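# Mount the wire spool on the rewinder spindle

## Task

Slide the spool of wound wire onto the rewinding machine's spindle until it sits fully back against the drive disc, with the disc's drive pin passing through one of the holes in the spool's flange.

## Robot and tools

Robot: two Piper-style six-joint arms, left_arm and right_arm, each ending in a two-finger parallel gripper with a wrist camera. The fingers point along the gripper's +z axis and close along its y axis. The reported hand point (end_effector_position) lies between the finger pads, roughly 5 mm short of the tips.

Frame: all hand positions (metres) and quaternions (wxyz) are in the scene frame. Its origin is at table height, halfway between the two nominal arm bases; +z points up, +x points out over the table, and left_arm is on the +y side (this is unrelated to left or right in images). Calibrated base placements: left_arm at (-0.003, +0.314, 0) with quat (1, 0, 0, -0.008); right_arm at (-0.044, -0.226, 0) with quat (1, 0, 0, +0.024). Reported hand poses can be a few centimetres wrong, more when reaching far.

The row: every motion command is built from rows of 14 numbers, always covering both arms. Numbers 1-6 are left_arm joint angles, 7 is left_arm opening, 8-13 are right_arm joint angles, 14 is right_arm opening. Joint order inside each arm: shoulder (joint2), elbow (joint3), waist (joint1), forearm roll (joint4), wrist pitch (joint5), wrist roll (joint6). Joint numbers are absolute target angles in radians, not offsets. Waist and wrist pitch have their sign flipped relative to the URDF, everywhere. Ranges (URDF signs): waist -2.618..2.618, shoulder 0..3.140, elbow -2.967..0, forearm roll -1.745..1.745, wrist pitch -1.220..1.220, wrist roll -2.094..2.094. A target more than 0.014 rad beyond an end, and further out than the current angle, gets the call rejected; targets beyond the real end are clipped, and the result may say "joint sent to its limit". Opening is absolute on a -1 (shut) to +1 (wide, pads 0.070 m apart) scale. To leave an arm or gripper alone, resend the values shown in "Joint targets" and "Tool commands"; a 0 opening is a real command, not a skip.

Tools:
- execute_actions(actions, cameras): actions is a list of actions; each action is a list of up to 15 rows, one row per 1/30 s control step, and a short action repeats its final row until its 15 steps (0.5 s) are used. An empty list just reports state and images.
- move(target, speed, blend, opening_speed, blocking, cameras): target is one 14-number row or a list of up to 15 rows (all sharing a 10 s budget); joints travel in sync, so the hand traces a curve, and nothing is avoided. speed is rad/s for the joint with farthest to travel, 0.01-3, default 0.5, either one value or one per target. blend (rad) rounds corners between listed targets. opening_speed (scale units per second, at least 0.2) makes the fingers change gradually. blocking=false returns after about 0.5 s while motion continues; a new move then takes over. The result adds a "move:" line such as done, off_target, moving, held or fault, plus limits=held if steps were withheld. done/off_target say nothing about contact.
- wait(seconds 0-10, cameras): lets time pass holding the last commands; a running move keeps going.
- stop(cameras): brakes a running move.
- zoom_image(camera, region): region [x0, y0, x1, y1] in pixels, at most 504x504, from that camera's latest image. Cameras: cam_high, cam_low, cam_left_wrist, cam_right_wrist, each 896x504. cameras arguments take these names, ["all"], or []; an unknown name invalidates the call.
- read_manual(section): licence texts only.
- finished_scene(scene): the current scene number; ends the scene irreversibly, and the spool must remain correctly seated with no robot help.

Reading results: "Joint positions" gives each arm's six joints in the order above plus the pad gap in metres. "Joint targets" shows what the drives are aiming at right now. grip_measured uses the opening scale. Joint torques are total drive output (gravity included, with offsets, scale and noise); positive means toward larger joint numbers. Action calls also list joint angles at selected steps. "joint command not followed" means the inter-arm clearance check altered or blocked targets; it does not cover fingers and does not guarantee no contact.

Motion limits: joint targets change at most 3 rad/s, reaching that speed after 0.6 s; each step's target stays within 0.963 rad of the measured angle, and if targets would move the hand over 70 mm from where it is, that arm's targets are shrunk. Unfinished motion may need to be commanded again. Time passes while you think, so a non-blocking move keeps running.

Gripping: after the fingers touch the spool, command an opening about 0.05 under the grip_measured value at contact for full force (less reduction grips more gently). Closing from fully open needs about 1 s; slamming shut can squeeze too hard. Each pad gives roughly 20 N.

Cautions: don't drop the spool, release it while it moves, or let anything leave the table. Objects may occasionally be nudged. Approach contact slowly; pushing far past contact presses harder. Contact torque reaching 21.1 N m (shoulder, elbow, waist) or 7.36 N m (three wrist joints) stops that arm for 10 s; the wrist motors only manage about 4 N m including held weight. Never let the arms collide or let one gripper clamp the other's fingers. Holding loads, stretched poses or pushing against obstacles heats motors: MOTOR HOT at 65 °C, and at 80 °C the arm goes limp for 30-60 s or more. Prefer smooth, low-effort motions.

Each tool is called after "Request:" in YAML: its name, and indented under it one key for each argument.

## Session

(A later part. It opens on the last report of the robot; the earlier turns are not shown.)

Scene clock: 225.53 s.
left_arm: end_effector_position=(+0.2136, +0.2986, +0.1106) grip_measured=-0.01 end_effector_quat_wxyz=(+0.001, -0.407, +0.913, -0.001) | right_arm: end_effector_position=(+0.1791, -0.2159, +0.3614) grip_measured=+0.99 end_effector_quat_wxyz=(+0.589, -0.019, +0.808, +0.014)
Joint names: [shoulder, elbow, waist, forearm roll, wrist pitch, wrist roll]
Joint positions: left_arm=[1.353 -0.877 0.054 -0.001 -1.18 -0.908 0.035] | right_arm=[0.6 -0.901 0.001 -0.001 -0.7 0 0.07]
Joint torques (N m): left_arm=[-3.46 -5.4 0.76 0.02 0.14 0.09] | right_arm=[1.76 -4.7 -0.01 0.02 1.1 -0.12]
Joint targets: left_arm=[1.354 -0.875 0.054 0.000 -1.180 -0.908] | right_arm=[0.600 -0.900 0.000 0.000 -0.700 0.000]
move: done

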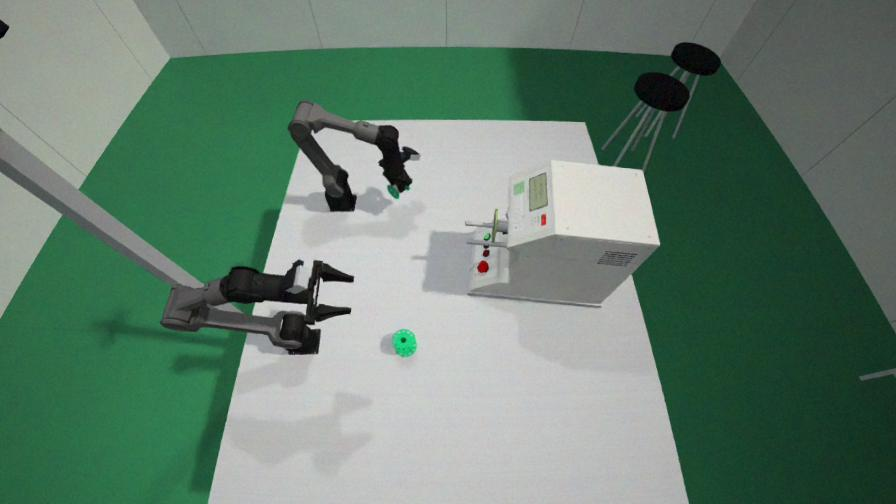

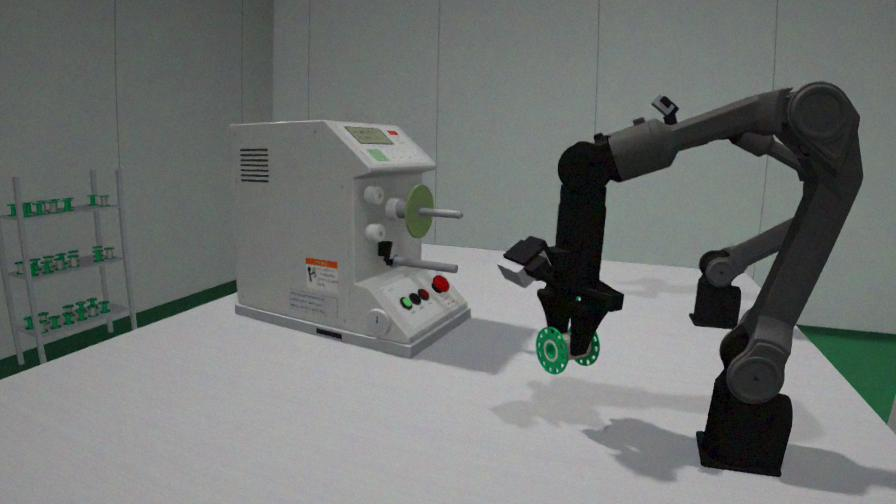

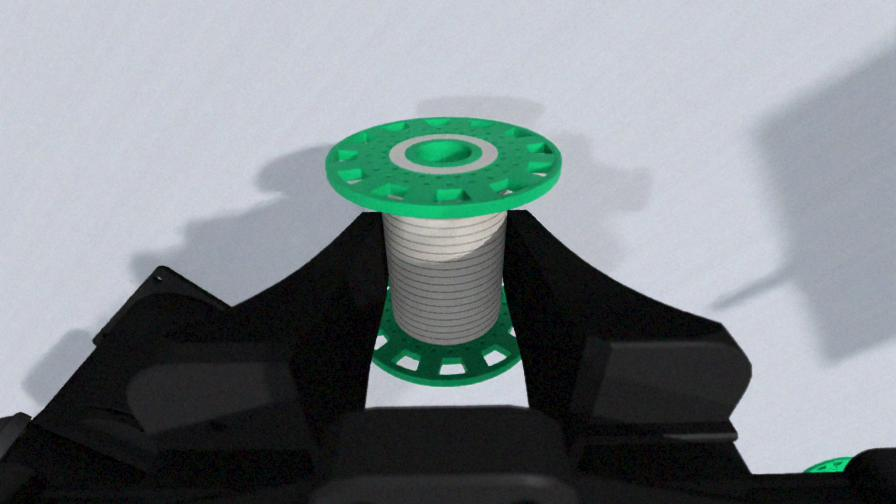

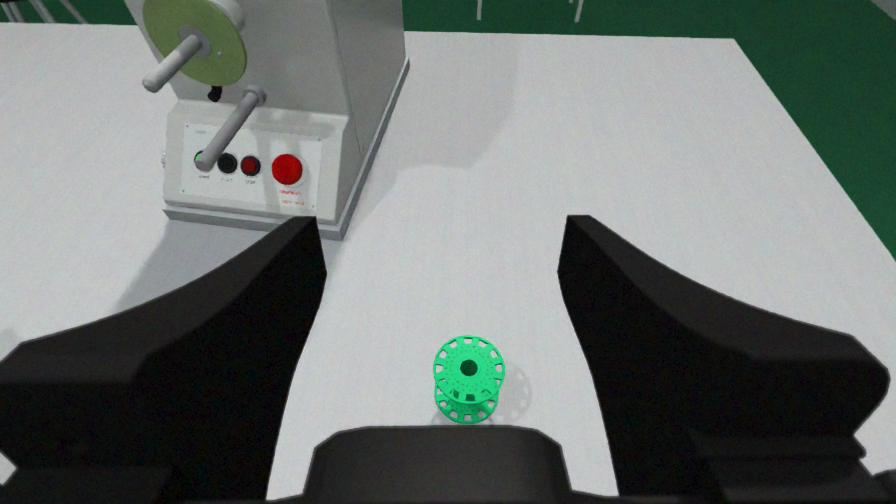

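Request:
zoom_image:
  camera: "cam_left_wrist"
  region: [320, 110, 570, 224]

Request:
zoom_image:
  camera: "cam_left_wrist"
  region: [365, 310, 530, 395]

Scaled by 2.016 from the camera's 896x504 image, which has a finer 1280x720 frame.

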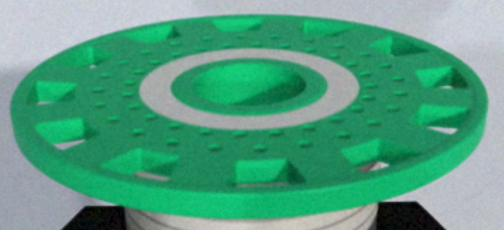

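Scaled by 3.055 from the camera's 896x504 image, which has a finer 1280x720 frame.

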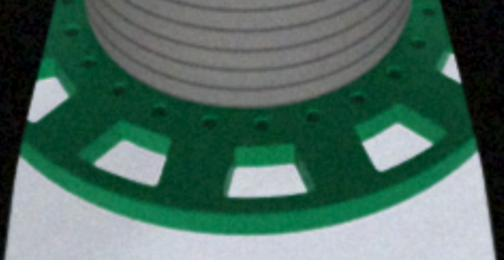

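Request:
zoom_image:
  camera: "cam_left_wrist"
  region: [320, 150, 450, 220]

Request:
zoom_image:
  camera: "cam_left_wrist"
  region: [435, 150, 565, 220]

Scaled by 3.877 from the camera's 896x504 image, which has a finer 1280x720 frame.

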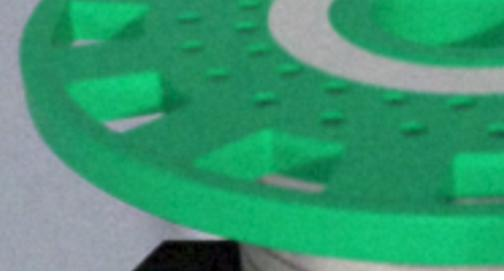

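Scaled by 3.877 from the camera's 896x504 image, which has a finer 1280x720 frame.

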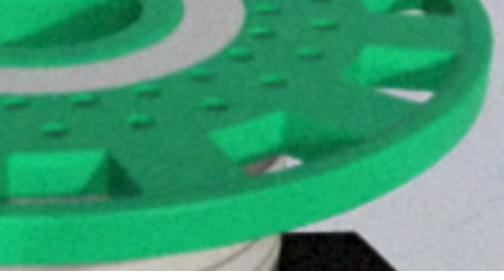

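Request:
move:
  target:
    - [1.90698,-1.49820,1.01322,0,-1.07469,-1.66103,-0.08, 0.6,-0.9,0.0,0,-0.7,0,1]
    - [2.08919,-1.60210,1.01322,0,-1.17091,-1.66103,-0.08, 0.6,-0.9,0.0,0,-0.7,0,1]
  speed: [0.7,0.3]
  blend: 0.03
  cameras: ["cam_left_wrist","cam_right_wrist","cam_high"]

Scene clock: 280.07 s.
left_arm: end_effector_position=(+0.2097, -0.0399, +0.0494) grip_measured=-0.01 end_effector_quat_wxyz=(+0.000, -0.311, +0.951, +0.001) | right_arm: end_effector_position=(+0.1791, -0.2159, +0.3614) grip_measured=+0.99 end_effector_quat_wxyz=(+0.589, -0.019, +0.808, +0.014)
Joint names: [shoulder, elbow, waist, forearm roll, wrist pitch, wrist roll]
Joint positions: left_arm=[2.091 -1.602 1.014 0 -1.171 -1.661 0.035] | right_arm=[0.6 -0.901 0.001 -0.001 -0.7 0 0.07]
Joint torques (N m): left_arm=[-11.34 -7.27 -0.17 -0.05 0.11 0.25] | right_arm=[1.75 -4.71 0.01 0.12 1.16 -0.12]
Joint targets: left_arm=[2.089 -1.602 1.013 0.000 -1.171 -1.661] | right_arm=[0.600 -0.900 0.000 0.000 -0.700 0.000]
move: done
Images, in order (width x height): cam_high 896x504, cam_left_wrist 896x504, cam_right_wrist 896x504.

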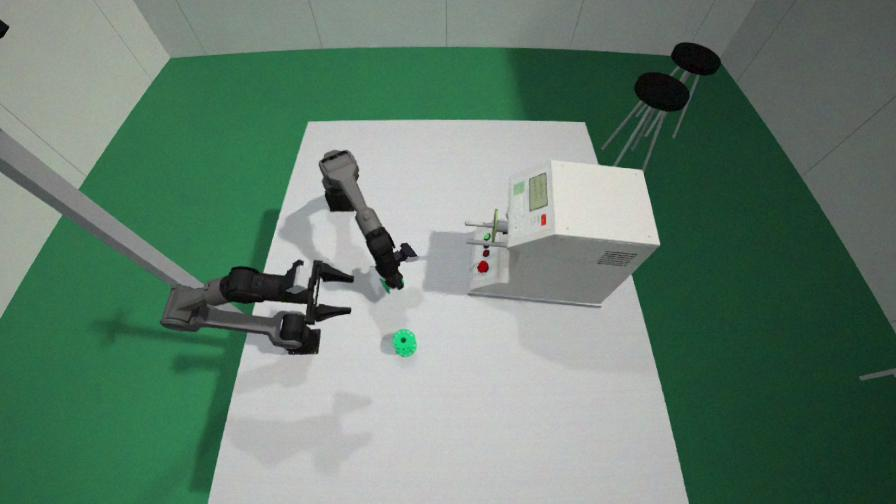

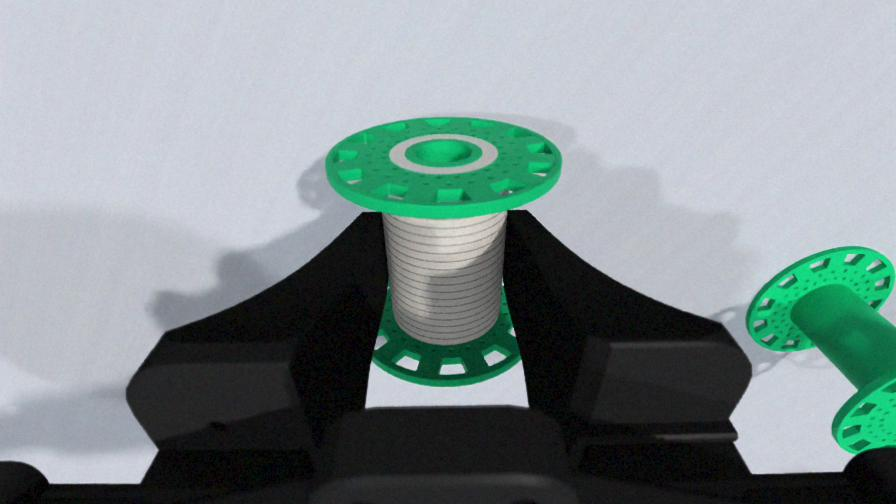

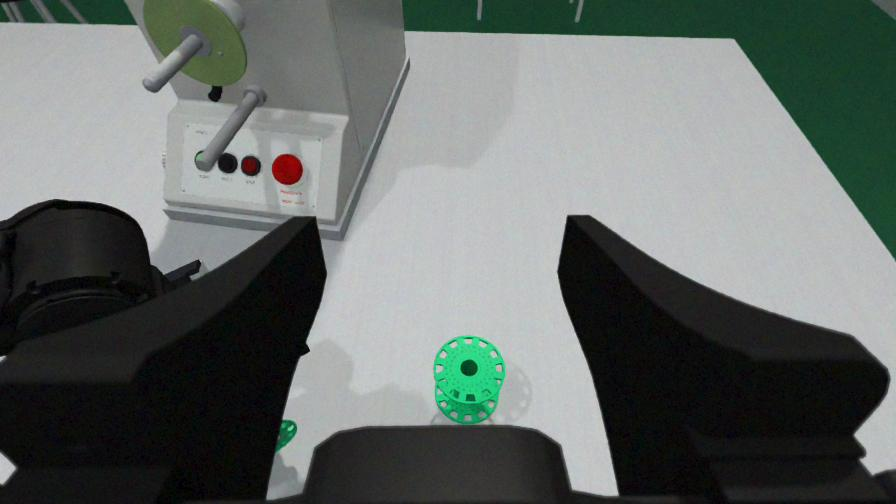

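Request:
move:
  target: [2.10920,-1.56942,1.01322,0,-1.11823,-1.66103,-0.08, 0.6,-0.9,0.0,0,-0.7,0,1]
  speed: 0.15
  cameras: []

Request:
move:
  target: [2.11232,-1.56431,1.01322,0,-1.10999,-1.66103,-0.08, 0.6,-0.9,0.0,0,-0.7,0,1]
  speed: 0.05
  cameras: ["cam_left_wrist","cam_high"]

Scene clock: 282.87 s.
left_arm: end_effector_position=(+0.2098, -0.0401, +0.0340) grip_measured=-0.01 end_effector_quat_wxyz=(+0.000, -0.311, +0.951, +0.000) | right_arm: end_effector_position=(+0.1791, -0.2159, +0.3614) grip_measured=+0.99 end_effector_quat_wxyz=(+0.589, -0.019, +0.808, +0.014)
Joint names: [shoulder, elbow, waist, forearm roll, wrist pitch, wrist roll]
Joint positions: left_arm=[2.109 -1.569 1.014 0 -1.117 -1.661 0.035] | right_arm=[0.6 -0.901 0.001 -0.001 -0.7 0 0.07]
Joint torques (N m): left_arm=[-10.08 -6.31 0.09 -0.01 -0.04 0.23] | right_arm=[1.73 -4.74 0.06 0.11 1.19 -0.1]
Joint targets: left_arm=[2.109 -1.569 1.013 0.000 -1.118 -1.661] | right_arm=[0.600 -0.900 0.000 0.000 -0.700 0.000]
move: done
No camera images: "cameras" was empty.

Scene clock: 283.57 s.
left_arm: end_effector_position=(+0.2099, -0.0402, +0.0318) grip_measured=-0.01 end_effector_quat_wxyz=(+0.000, -0.311, +0.951, +0.000) | right_arm: end_effector_position=(+0.1791, -0.2159, +0.3614) grip_measured=+0.99 end_effector_quat_wxyz=(+0.589, -0.019, +0.808, +0.014)
Joint names: [shoulder, elbow, waist, forearm roll, wrist pitch, wrist roll]
Joint positions: left_arm=[2.112 -1.565 1.014 0 -1.11 -1.661 0.035] | right_arm=[0.6 -0.901 0.001 -0.001 -0.7 0 0.07]
Joint torques (N m): left_arm=[-9.59 -5.32 0.15 -0.01 0.08 0.22] | right_arm=[1.73 -4.71 0.1 0.11 1.19 -0.11]
Joint targets: left_arm=[2.112 -1.564 1.013 0.000 -1.110 -1.661] | right_arm=[0.600 -0.900 0.000 0.000 -0.700 0.000]
move: done
Images, in order (width x height): cam_high 896x504, cam_left_wrist 896x504.

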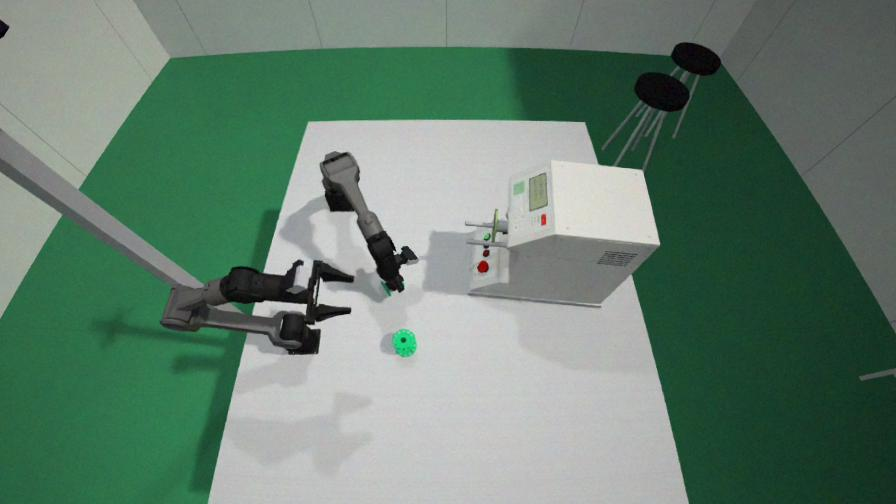

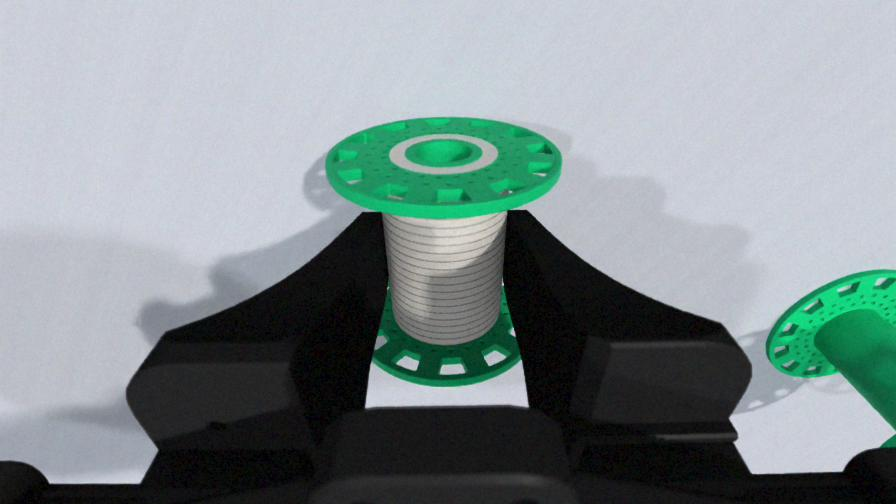

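Request:
move:
  target: [2.11357,-1.56227,1.01322,0,-1.10670,-1.66103,-0.08, 0.6,-0.9,0.0,0,-0.7,0,1]
  speed: 0.05
  cameras: []

Request:
move:
  target: [2.11483,-1.56023,1.01322,0,-1.10341,-1.66103,-0.08, 0.6,-0.9,0.0,0,-0.7,0,1]
  speed: 0.05
  cameras: ["cam_left_wrist"]

Scene clock: 285.27 s.
left_arm: end_effector_position=(+0.2099, -0.0402, +0.0310) grip_measured=-0.01 end_effector_quat_wxyz=(+0.000, -0.311, +0.951, +0.000) | right_arm: end_effector_position=(+0.1791, -0.2159, +0.3614) grip_measured=+0.99 end_effector_quat_wxyz=(+0.589, -0.019, +0.808, +0.014)
Joint names: [shoulder, elbow, waist, forearm roll, wrist pitch, wrist roll]
Joint positions: left_arm=[2.113 -1.563 1.014 0 -1.107 -1.661 0.035] | right_arm=[0.6 -0.901 0.001 -0.001 -0.7 0 0.07]
Joint torques (N m): left_arm=[-9.58 -5.28 0.32 0.02 0.1 0.2] | right_arm=[1.75 -4.76 0.14 0.09 1.21 -0.1]
Joint targets: left_arm=[2.114 -1.562 1.013 0.000 -1.107 -1.661] | right_arm=[0.600 -0.900 0.000 0.000 -0.700 0.000]
move: done
No camera images: "cameras" was empty.

Scene clock: 285.97 s.
left_arm: end_effector_position=(+0.2098, -0.0400, +0.0296) grip_measured=-0.01 end_effector_quat_wxyz=(+0.000, -0.311, +0.951, +0.000) | right_arm: end_effector_position=(+0.1791, -0.2159, +0.3614) grip_measured=+0.99 end_effector_quat_wxyz=(+0.589, -0.019, +0.808, +0.014)
Joint names: [shoulder, elbow, waist, forearm roll, wrist pitch, wrist roll]
Joint positions: left_arm=[2.115 -1.56 1.014 0 -1.103 -1.661 0.035] | right_arm=[0.6 -0.901 0.001 -0.001 -0.7 0 0.07]
Joint torques (N m): left_arm=[-9.53 -5.18 0.39 0.02 0.12 0.2] | right_arm=[1.74 -4.74 0.15 0.1 1.21 -0.1]
Joint targets: left_arm=[2.115 -1.560 1.013 0.000 -1.103 -1.661] | right_arm=[0.600 -0.900 0.000 0.000 -0.700 0.000]
move: done
Images, in order (width x height): cam_left_wrist 896x504.

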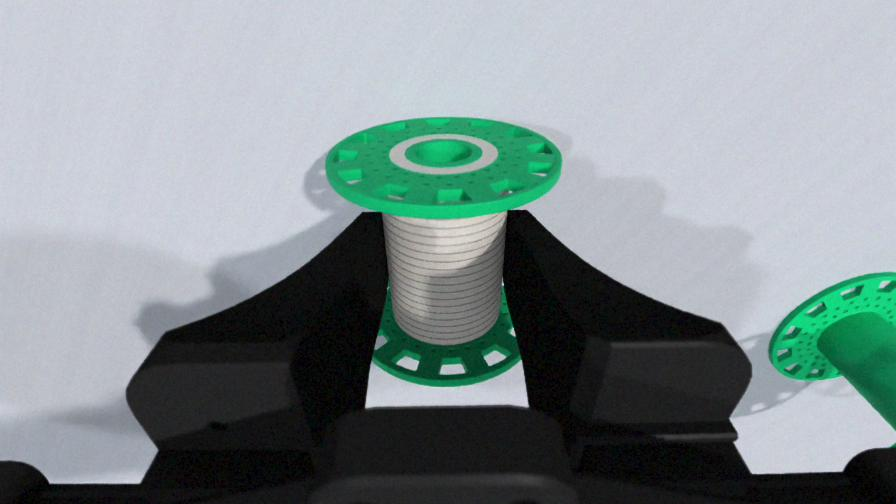

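Request:
move:
  target: [2.11608,-1.55819,1.01322,0,-1.10012,-1.66103,-0.08, 0.6,-0.9,0.0,0,-0.7,0,1]
  speed: 0.05
  cameras: []

Request:
move:
  target: [2.11733,-1.55615,1.01322,0,-1.09683,-1.66103,-0.08, 0.6,-0.9,0.0,0,-0.7,0,1]
  speed: 0.05
  cameras: ["cam_left_wrist"]

Scene clock: 288.27 s.
left_arm: end_effector_position=(+0.2100, -0.0403, +0.0294) grip_measured=-0.01 end_effector_quat_wxyz=(+0.000, -0.311, +0.951, -0.001) | right_arm: end_effector_position=(+0.1791, -0.2159, +0.3614) grip_measured=+0.99 end_effector_quat_wxyz=(+0.589, -0.019, +0.808, +0.014)
Joint names: [shoulder, elbow, waist, forearm roll, wrist pitch, wrist roll]
Joint positions: left_arm=[2.115 -1.559 1.014 0 -1.101 -1.661 0.035] | right_arm=[0.6 -0.901 0.001 -0.001 -0.7 0 0.07]
Joint torques (N m): left_arm=[-7.33 -3.89 0.62 0.07 0.29 0.17] | right_arm=[1.71 -4.74 0.19 0.08 1.24 -0.1]
Joint targets: left_arm=[2.116 -1.558 1.013 0.000 -1.100 -1.661] | right_arm=[0.600 -0.900 0.000 0.000 -0.700 0.000]
move: done
No camera images: "cameras" was empty.

Scene clock: 288.97 s.
left_arm: end_effector_position=(+0.2099, -0.0401, +0.0288) grip_measured=-0.01 end_effector_quat_wxyz=(+0.000, -0.311, +0.951, -0.001) | right_arm: end_effector_position=(+0.1791, -0.2159, +0.3614) grip_measured=+0.99 end_effector_quat_wxyz=(+0.589, -0.019, +0.808, +0.014)
Joint names: [shoulder, elbow, waist, forearm roll, wrist pitch, wrist roll]
Joint positions: left_arm=[2.115 -1.557 1.014 0 -1.098 -1.661 0.035] | right_arm=[0.6 -0.901 0.001 -0.001 -0.7 0 0.07]
Joint torques (N m): left_arm=[-3.79 -2.21 -0.06 0.4 0.64 0.17] | right_arm=[1.74 -4.76 0.19 0.08 1.25 -0.09]
Joint targets: left_arm=[2.117 -1.556 1.013 0.000 -1.097 -1.661] | right_arm=[0.600 -0.900 0.000 0.000 -0.700 0.000]
move: done
Images, in order (width x height): cam_left_wrist 896x504.

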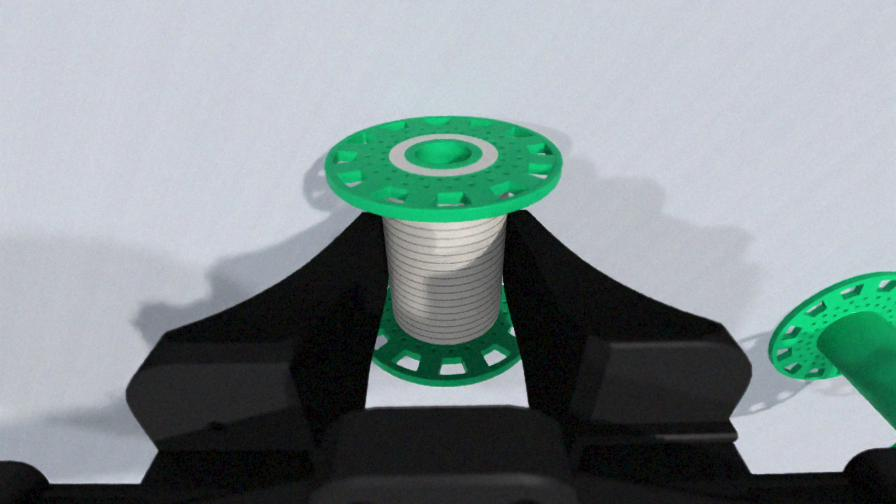

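Request:
move:
  target:
    - [2.11545,-1.55921,1.01322,0,-1.10176,-1.66103,-0.08, 0.6,-0.9,0.0,0,-0.7,0,1]
    - [2.11545,-1.55921,1.01322,0,-1.10176,-1.66103,0.15, 0.6,-0.9,0.0,0,-0.7,0,1]
  speed: 0.05
  opening_speed: 0.3
  cameras: ["cam_left_wrist"]

Scene clock: 291.90 s.
left_arm: end_effector_position=(+0.2101, -0.0394, +0.0283) grip_measured=+0.15 end_effector_quat_wxyz=(+0.000, -0.311, +0.950, +0.001) | right_arm: end_effector_position=(+0.1791, -0.2159, +0.3614) grip_measured=+0.99 end_effector_quat_wxyz=(+0.589, -0.019, +0.808, +0.014)
Joint names: [shoulder, elbow, waist, forearm roll, wrist pitch, wrist roll]
Joint positions: left_arm=[2.117 -1.559 1.012 0.001 -1.102 -1.661 0.04] | right_arm=[0.6 -0.901 0.001 -0.001 -0.7 0 0.07]
Joint torques (N m): left_arm=[-10.31 -6.76 1.07 -0.05 0.1 0.14] | right_arm=[1.74 -4.77 0.27 0.06 1.27 -0.09]
Joint targets: left_arm=[2.115 -1.559 1.013 0.000 -1.102 -1.661] | right_arm=[0.600 -0.900 0.000 0.000 -0.700 0.000]
move: done
Images, in order (width x height): cam_left_wrist 896x504.

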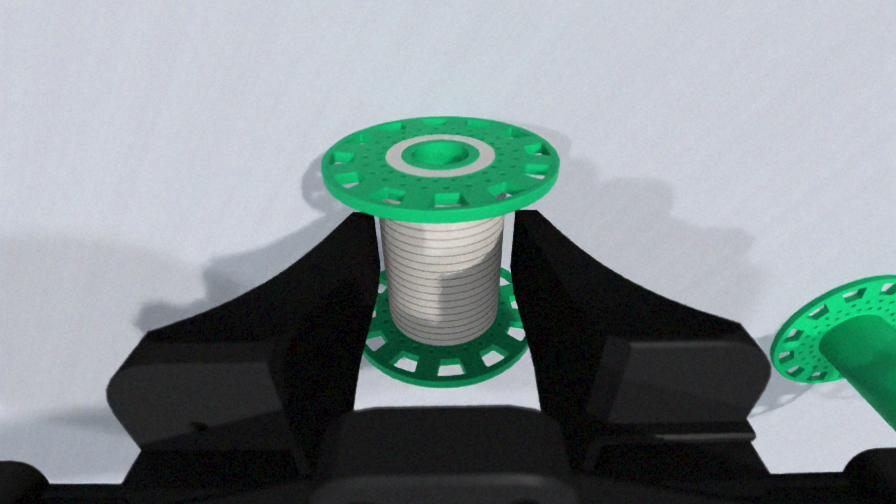

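Request:
move:
  target:
    - [2.11545,-1.55921,1.01322,0,-1.10176,-1.66103,1, 0.6,-0.9,0.0,0,-0.7,0,1]
    - [2.08919,-1.60210,1.01322,0,-1.17091,-1.66103,1, 0.6,-0.9,0.0,0,-0.7,0,1]
    - [1.90698,-1.49820,1.01322,0,-1.07469,-1.66103,1, 0.6,-0.9,0.0,0,-0.7,0,1]
    - [1.3535,-0.875,0.25,0,-1.1795,-0.9,1, 1.125,-1.026,-0.3,0,-0.9,0,1]
    - [1.49250,-0.54595,-0.01,0.36408,0.89256,1.336,1, 1.64958,-1.15152,-0.58381,0,-1.10759,0,1]
  speed: [0.3,0.3,0.6,0.8,0.9]
  blend: [0,0.02,0.05,0.1,0]
  opening_speed: 1.2
  cameras: ["all"]

Scene clock: 307.23 s.
left_arm: end_effector_position=(+0.4065, +0.2502, +0.2323) grip_measured=+0.99 end_effector_quat_wxyz=(+0.566, +0.566, +0.423, +0.424) | right_arm: end_effector_position=(+0.2069, -0.0428, +0.0997) grip_measured=+0.99 end_effector_quat_wxyz=(+0.025, -0.311, +0.950, +0.008)
Joint names: [shoulder, elbow, waist, forearm roll, wrist pitch, wrist roll]
Joint positions: left_arm=[1.492 -0.546 -0.01 0.364 0.893 1.336 0.07] | right_arm=[1.65 -1.151 -0.584 -0.001 -1.107 0 0.07]
Joint torques (N m): left_arm=[-3.53 -4.93 -0.03 -0.27 0.62 -0.24] | right_arm=[-4.1 -6.05 1.01 0.02 0.17 -0.06]
Joint targets: left_arm=[1.492 -0.546 -0.010 0.364 0.893 1.336] | right_arm=[1.650 -1.152 -0.584 0.000 -1.108 0.000]
move: done

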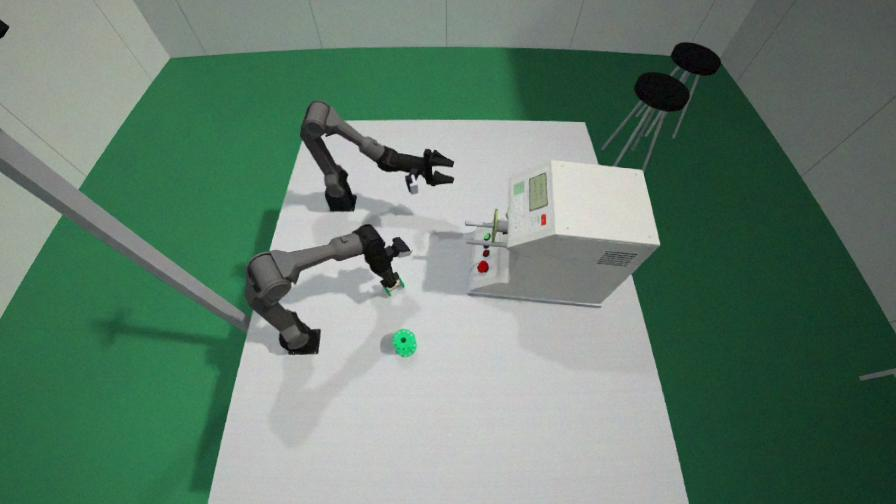

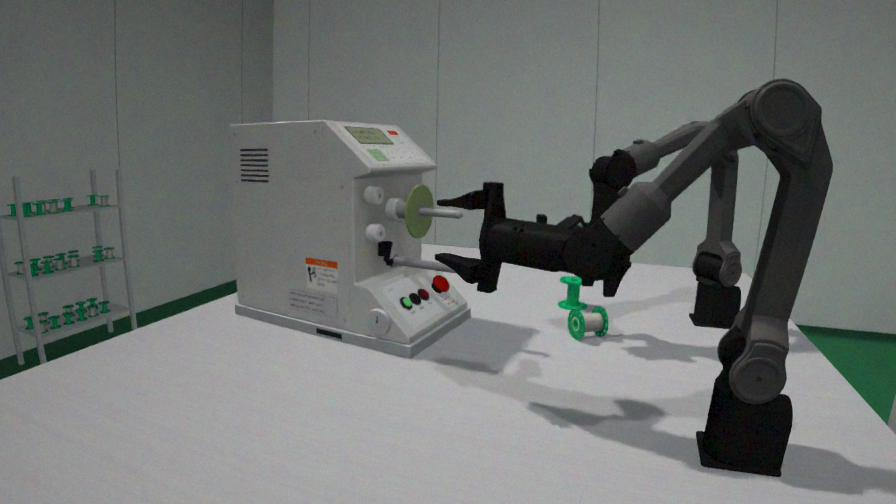

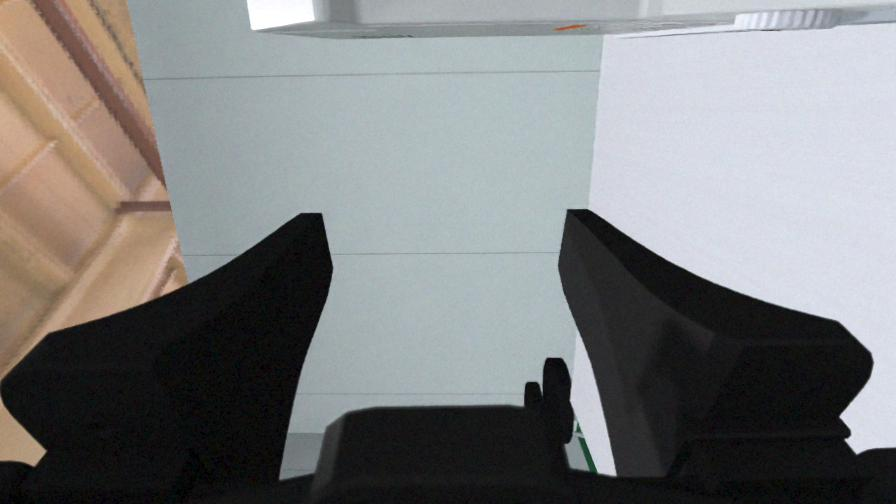

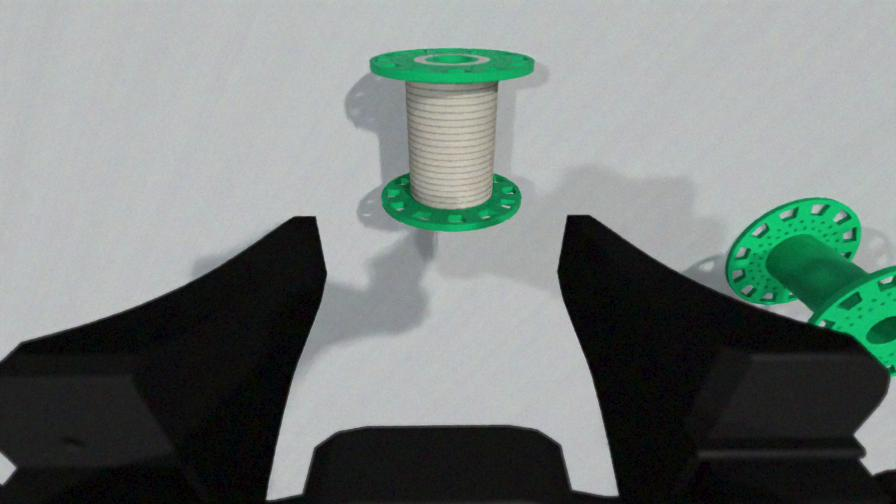

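Request:
move:
  target: [1.49250,-0.54595,-0.01,0.36408,0.89256,1.336,1, 1.79846,-1.20155,-0.57159,0,-1.13089,-0.0122,1]
  speed: 0.3
  cameras: ["cam_right_wrist"]

Scene clock: 316.30 s.
left_arm: end_effector_position=(+0.4065, +0.2502, +0.2323) grip_measured=+0.99 end_effector_quat_wxyz=(+0.566, +0.566, +0.423, +0.424) | right_arm: end_effector_position=(+0.2126, -0.0431, +0.0643) grip_measured=+0.99 end_effector_quat_wxyz=(-0.034, -0.310, +0.950, -0.011)
Joint names: [shoulder, elbow, waist, forearm roll, wrist pitch, wrist roll]
Joint positions: left_arm=[1.492 -0.546 -0.01 0.364 0.893 1.336 0.07] | right_arm=[1.801 -1.201 -0.572 -0.001 -1.13 -0.012 0.07]
Joint torques (N m): left_arm=[-4.09 -6.68 1.12 -0.26 0.71 -0.19] | right_arm=[-4.85 -5.6 1.05 -0.03 -0.06 -0.11]
Joint targets: left_arm=[1.492 -0.546 -0.010 0.364 0.893 1.336] | right_arm=[1.798 -1.202 -0.572 0.000 -1.131 -0.012]
move: done
Images, in order (width x height): cam_right_wrist 896x504.

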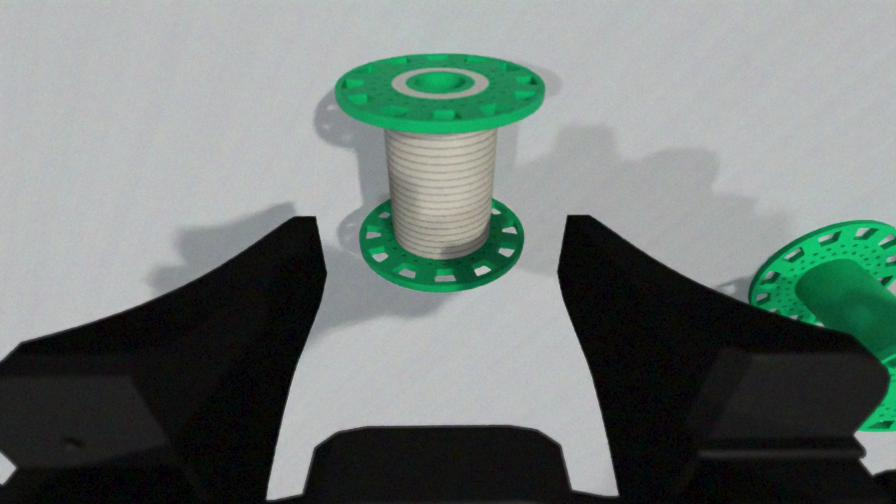

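Request:
move:
  target: [1.49250,-0.54595,-0.01,0.36408,0.89256,1.336,1, 1.91529,-1.19030,-0.57159,0,-1.07264,-0.0122,1]
  speed: 0.15
  cameras: ["cam_right_wrist", "cam_left_wrist"]

Scene clock: 326.87 s.
left_arm: end_effector_position=(+0.4065, +0.2502, +0.2323) grip_measured=+0.99 end_effector_quat_wxyz=(+0.566, +0.566, +0.423, +0.424) | right_arm: end_effector_position=(+0.2125, -0.0432, +0.0240) grip_measured=+0.99 end_effector_quat_wxyz=(-0.067, -0.310, +0.948, -0.021)
Joint names: [shoulder, elbow, waist, forearm roll, wrist pitch, wrist roll]
Joint positions: left_arm=[1.492 -0.546 -0.01 0.364 0.893 1.336 0.07] | right_arm=[1.917 -1.19 -0.572 -0.001 -1.072 -0.012 0.07]
Joint torques (N m): left_arm=[-4.85 -5.76 1.06 -0.19 0.66 -0.13] | right_arm=[-5.2 -3.77 0.01 0.02 -0.16 -0.04]
Joint targets: left_arm=[1.492 -0.546 -0.010 0.364 0.893 1.336] | right_arm=[1.915 -1.190 -0.572 0.000 -1.073 -0.012]
move: done
Images, in order (width x height): cam_left_wrist 896x504, cam_right_wrist 896x504.

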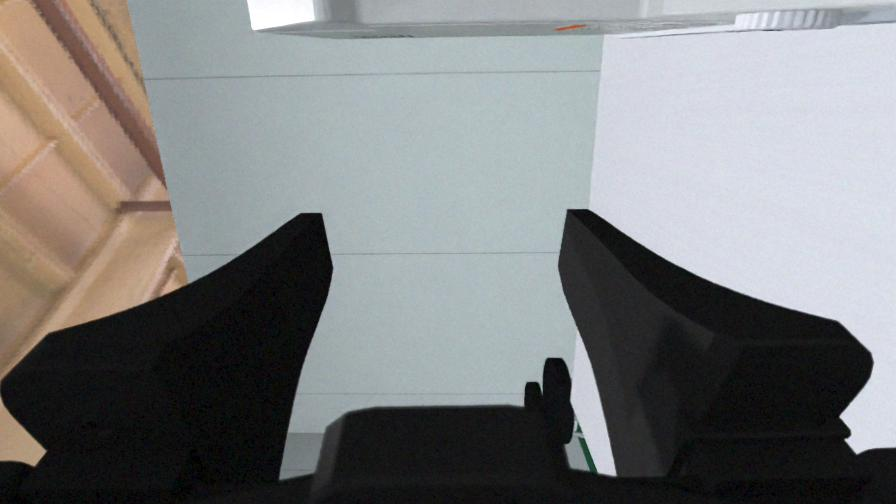

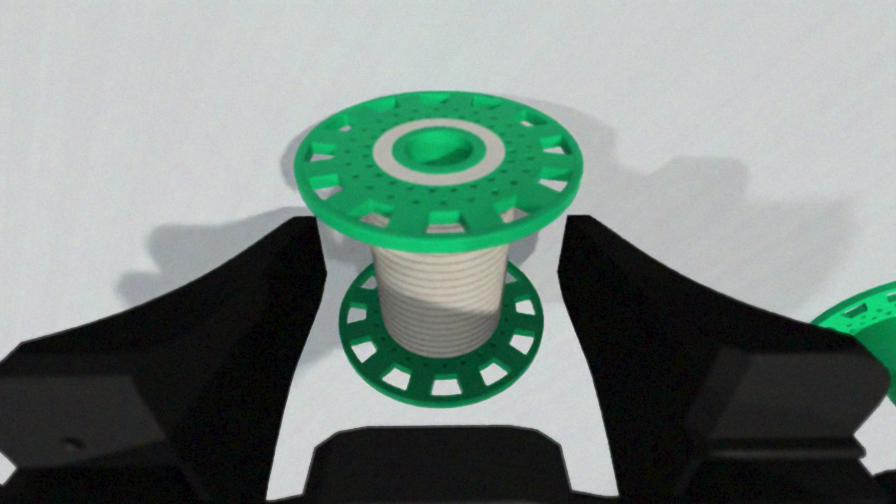

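Request:
zoom_image:
  camera: "cam_right_wrist"
  region: [285, 85, 595, 255]

Request:
zoom_image:
  camera: "cam_right_wrist"
  region: [330, 250, 555, 415]

Scaled by 1.626 from the camera's 896x504 image, which has a finer 1280x720 frame.

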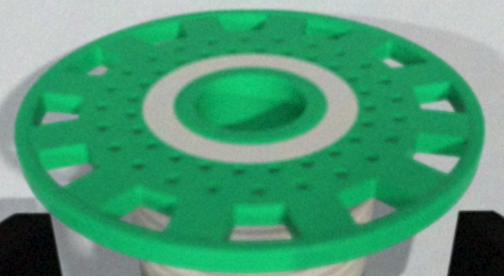

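Scaled by 2.240 from the camera's 896x504 image, which has a finer 1280x720 frame.

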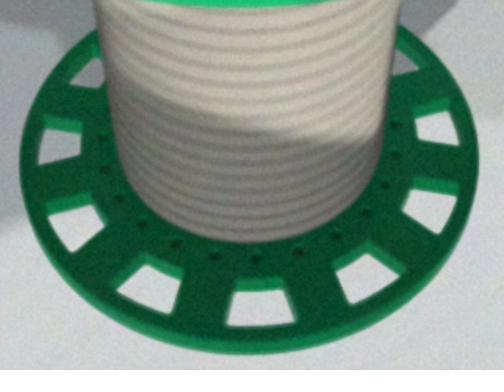

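Request:
move:
  target: [1.49250,-0.54595,-0.01,0.36408,0.89256,1.336,1, 1.91529,-1.19030,-0.57159,0,-1.07264,-0.0122,-0.1]
  opening_speed: 0.6
  cameras: ["cam_right_wrist"]

Scene clock: 338.97 s.
left_arm: end_effector_position=(+0.4065, +0.2502, +0.2323) grip_measured=+0.99 end_effector_quat_wxyz=(+0.566, +0.566, +0.423, +0.424) | right_arm: end_effector_position=(+0.2126, -0.0432, +0.0243) grip_measured=-0.01 end_effector_quat_wxyz=(-0.066, -0.310, +0.948, -0.021)
Joint names: [shoulder, elbow, waist, forearm roll, wrist pitch, wrist roll]
Joint positions: left_arm=[1.492 -0.546 -0.01 0.364 0.893 1.336 0.07] | right_arm=[1.916 -1.19 -0.572 -0.001 -1.072 -0.012 0.035]
Joint torques (N m): left_arm=[-5.34 -5.04 1.05 -0.19 0.61 -0.08] | right_arm=[-5.24 -5.36 0.22 0 -0.08 -0.06]
Joint targets: left_arm=[1.493 -0.546 -0.010 0.364 0.893 1.336] | right_arm=[1.915 -1.190 -0.572 0.000 -1.073 -0.012]
move: done
Images, in order (width x height): cam_right_wrist 896x504.

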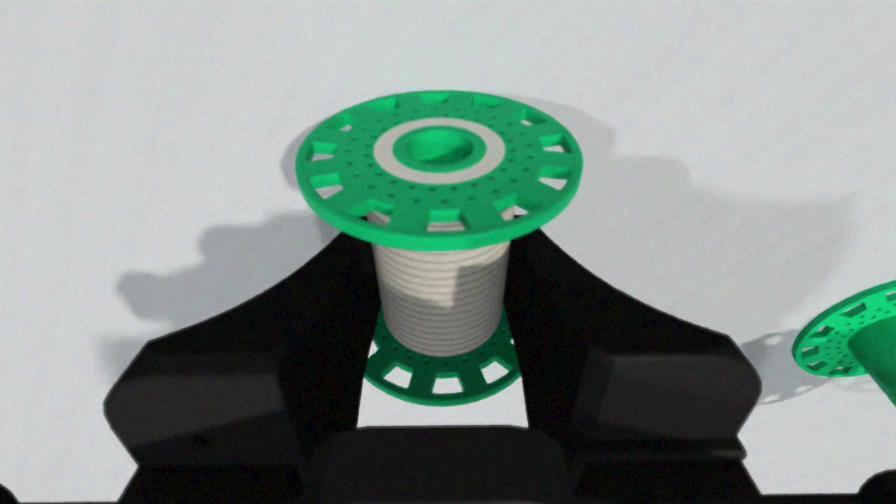

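Request:
move:
  target:
    - [1.49250,-0.54595,-0.01,0.36408,0.89256,1.336,1, 1.64958,-1.15152,-0.57659,0,-1.10759,-0.01,-0.1]
    - [1.49250,-0.54595,-0.01,0.36408,0.89256,1.336,1, 1.1,-1.0,-0.3,-0.75,0,-0.1,-0.1]
    - [1.38085,-0.43396,0.50742,0.28044,0.87930,1.38916,1, 1.98193,-1.70001,-0.16964,-1.50640,1.08455,-0.20700,-0.1]
  speed: [0.3,0.7,0.7]
  blend: [0.05,0.15,0]
  cameras: ["all"]

Scene clock: 370.97 s.
left_arm: end_effector_position=(+0.3036, +0.0817, +0.2318) grip_measured=+0.99 end_effector_quat_wxyz=(+0.647, +0.647, +0.286, +0.285) | right_arm: end_effector_position=(+0.4048, +0.0731, +0.3313) grip_measured=-0.01 end_effector_quat_wxyz=(+0.688, -0.713, +0.096, -0.096)
Joint names: [shoulder, elbow, waist, forearm roll, wrist pitch, wrist roll]
Joint positions: left_arm=[1.381 -0.434 0.509 0.281 0.879 1.389 0.07] | right_arm=[1.983 -1.7 -0.169 -1.507 1.085 -0.207 0.035]
Joint torques (N m): left_arm=[-3.83 -5.4 -0.18 -0.25 0.61 0.07] | right_arm=[-7.16 -7.46 0.5 1.55 0.26 0]
Joint targets: left_arm=[1.381 -0.434 0.507 0.280 0.879 1.389] | right_arm=[1.982 -1.700 -0.170 -1.506 1.085 -0.207]
move: done

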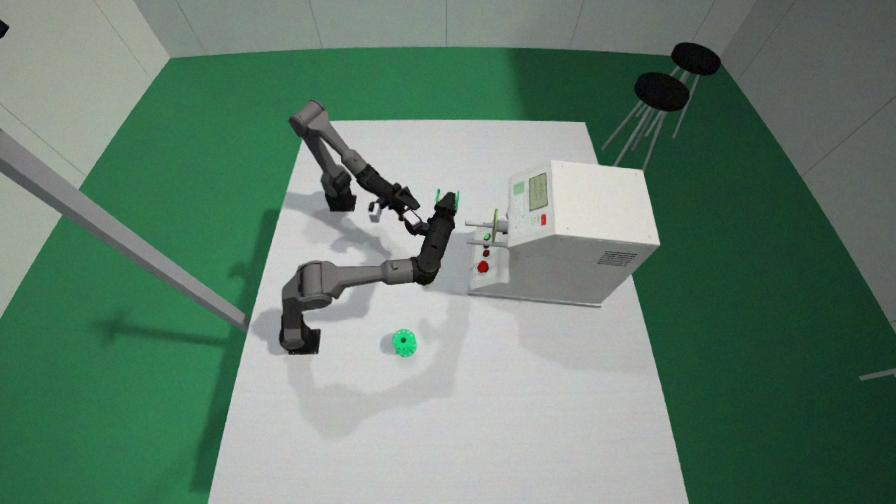

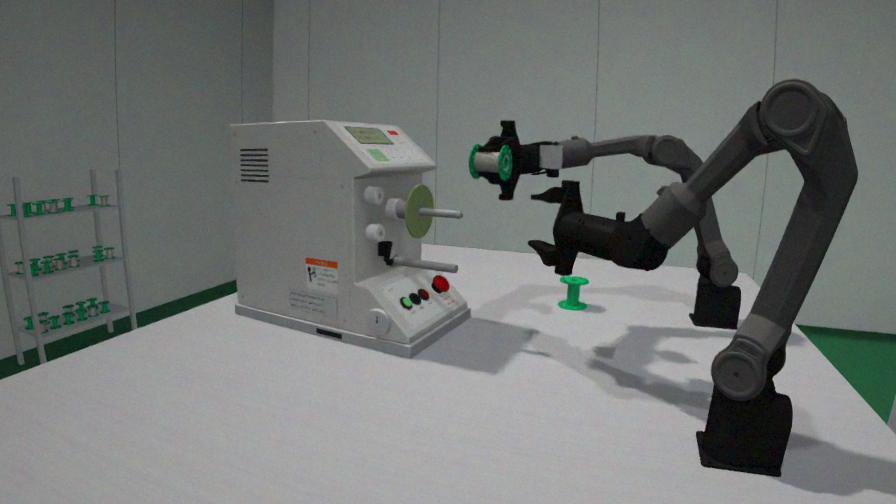

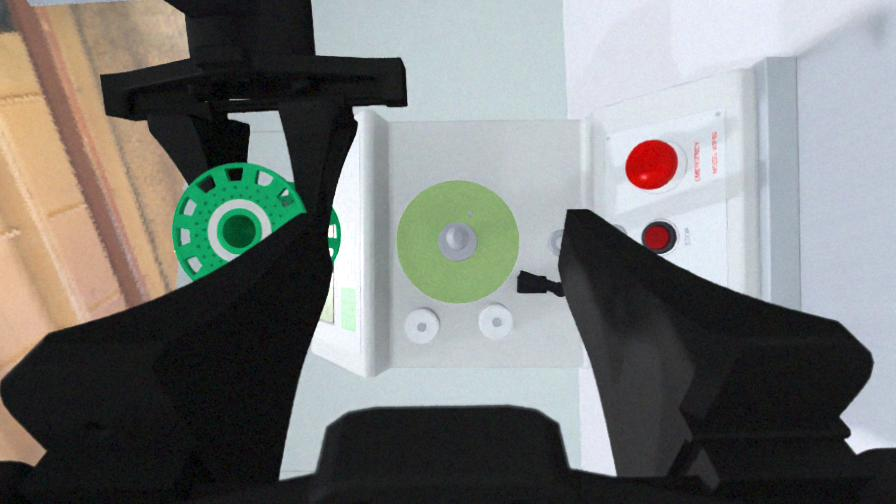

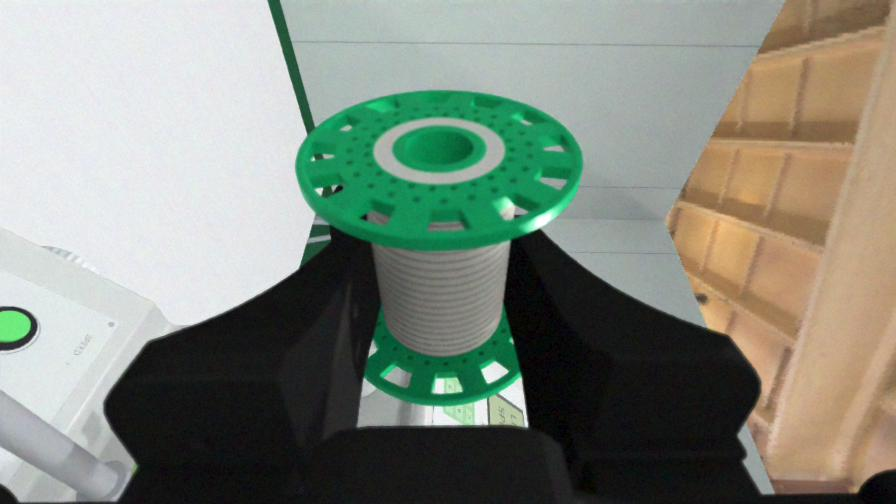

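Request:
zoom_image:
  camera: "cam_left_wrist"
  region: [390, 175, 530, 310]

Request:
zoom_image:
  camera: "cam_left_wrist"
  region: [425, 195, 495, 265]

Scaled by 3.600 from the camera's 896x504 image, which has a finer 1280x720 frame.

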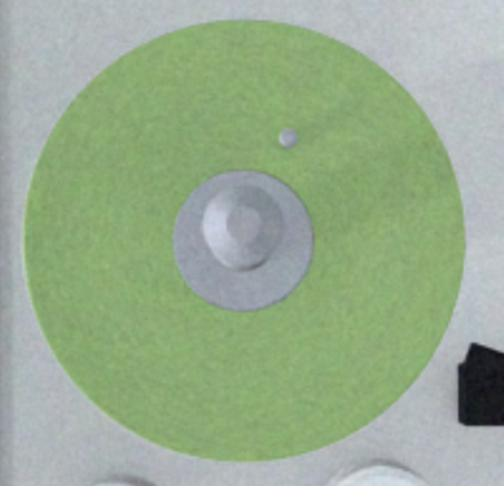

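Scaled by 7.200 from the camera's 896x504 image, which has a finer 1280x720 frame.

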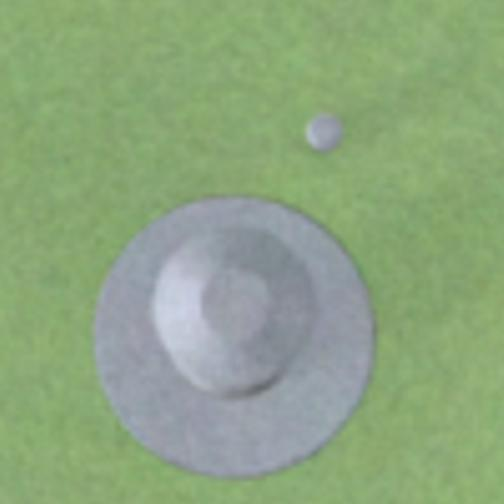

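Request:
zoom_image:
  camera: "cam_left_wrist"
  region: [165, 150, 345, 310]

Scaled by 2.800 from the camera's 896x504 image, which has a finer 1280x720 frame.

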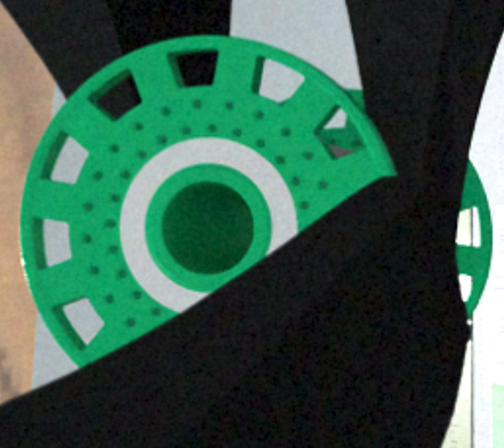

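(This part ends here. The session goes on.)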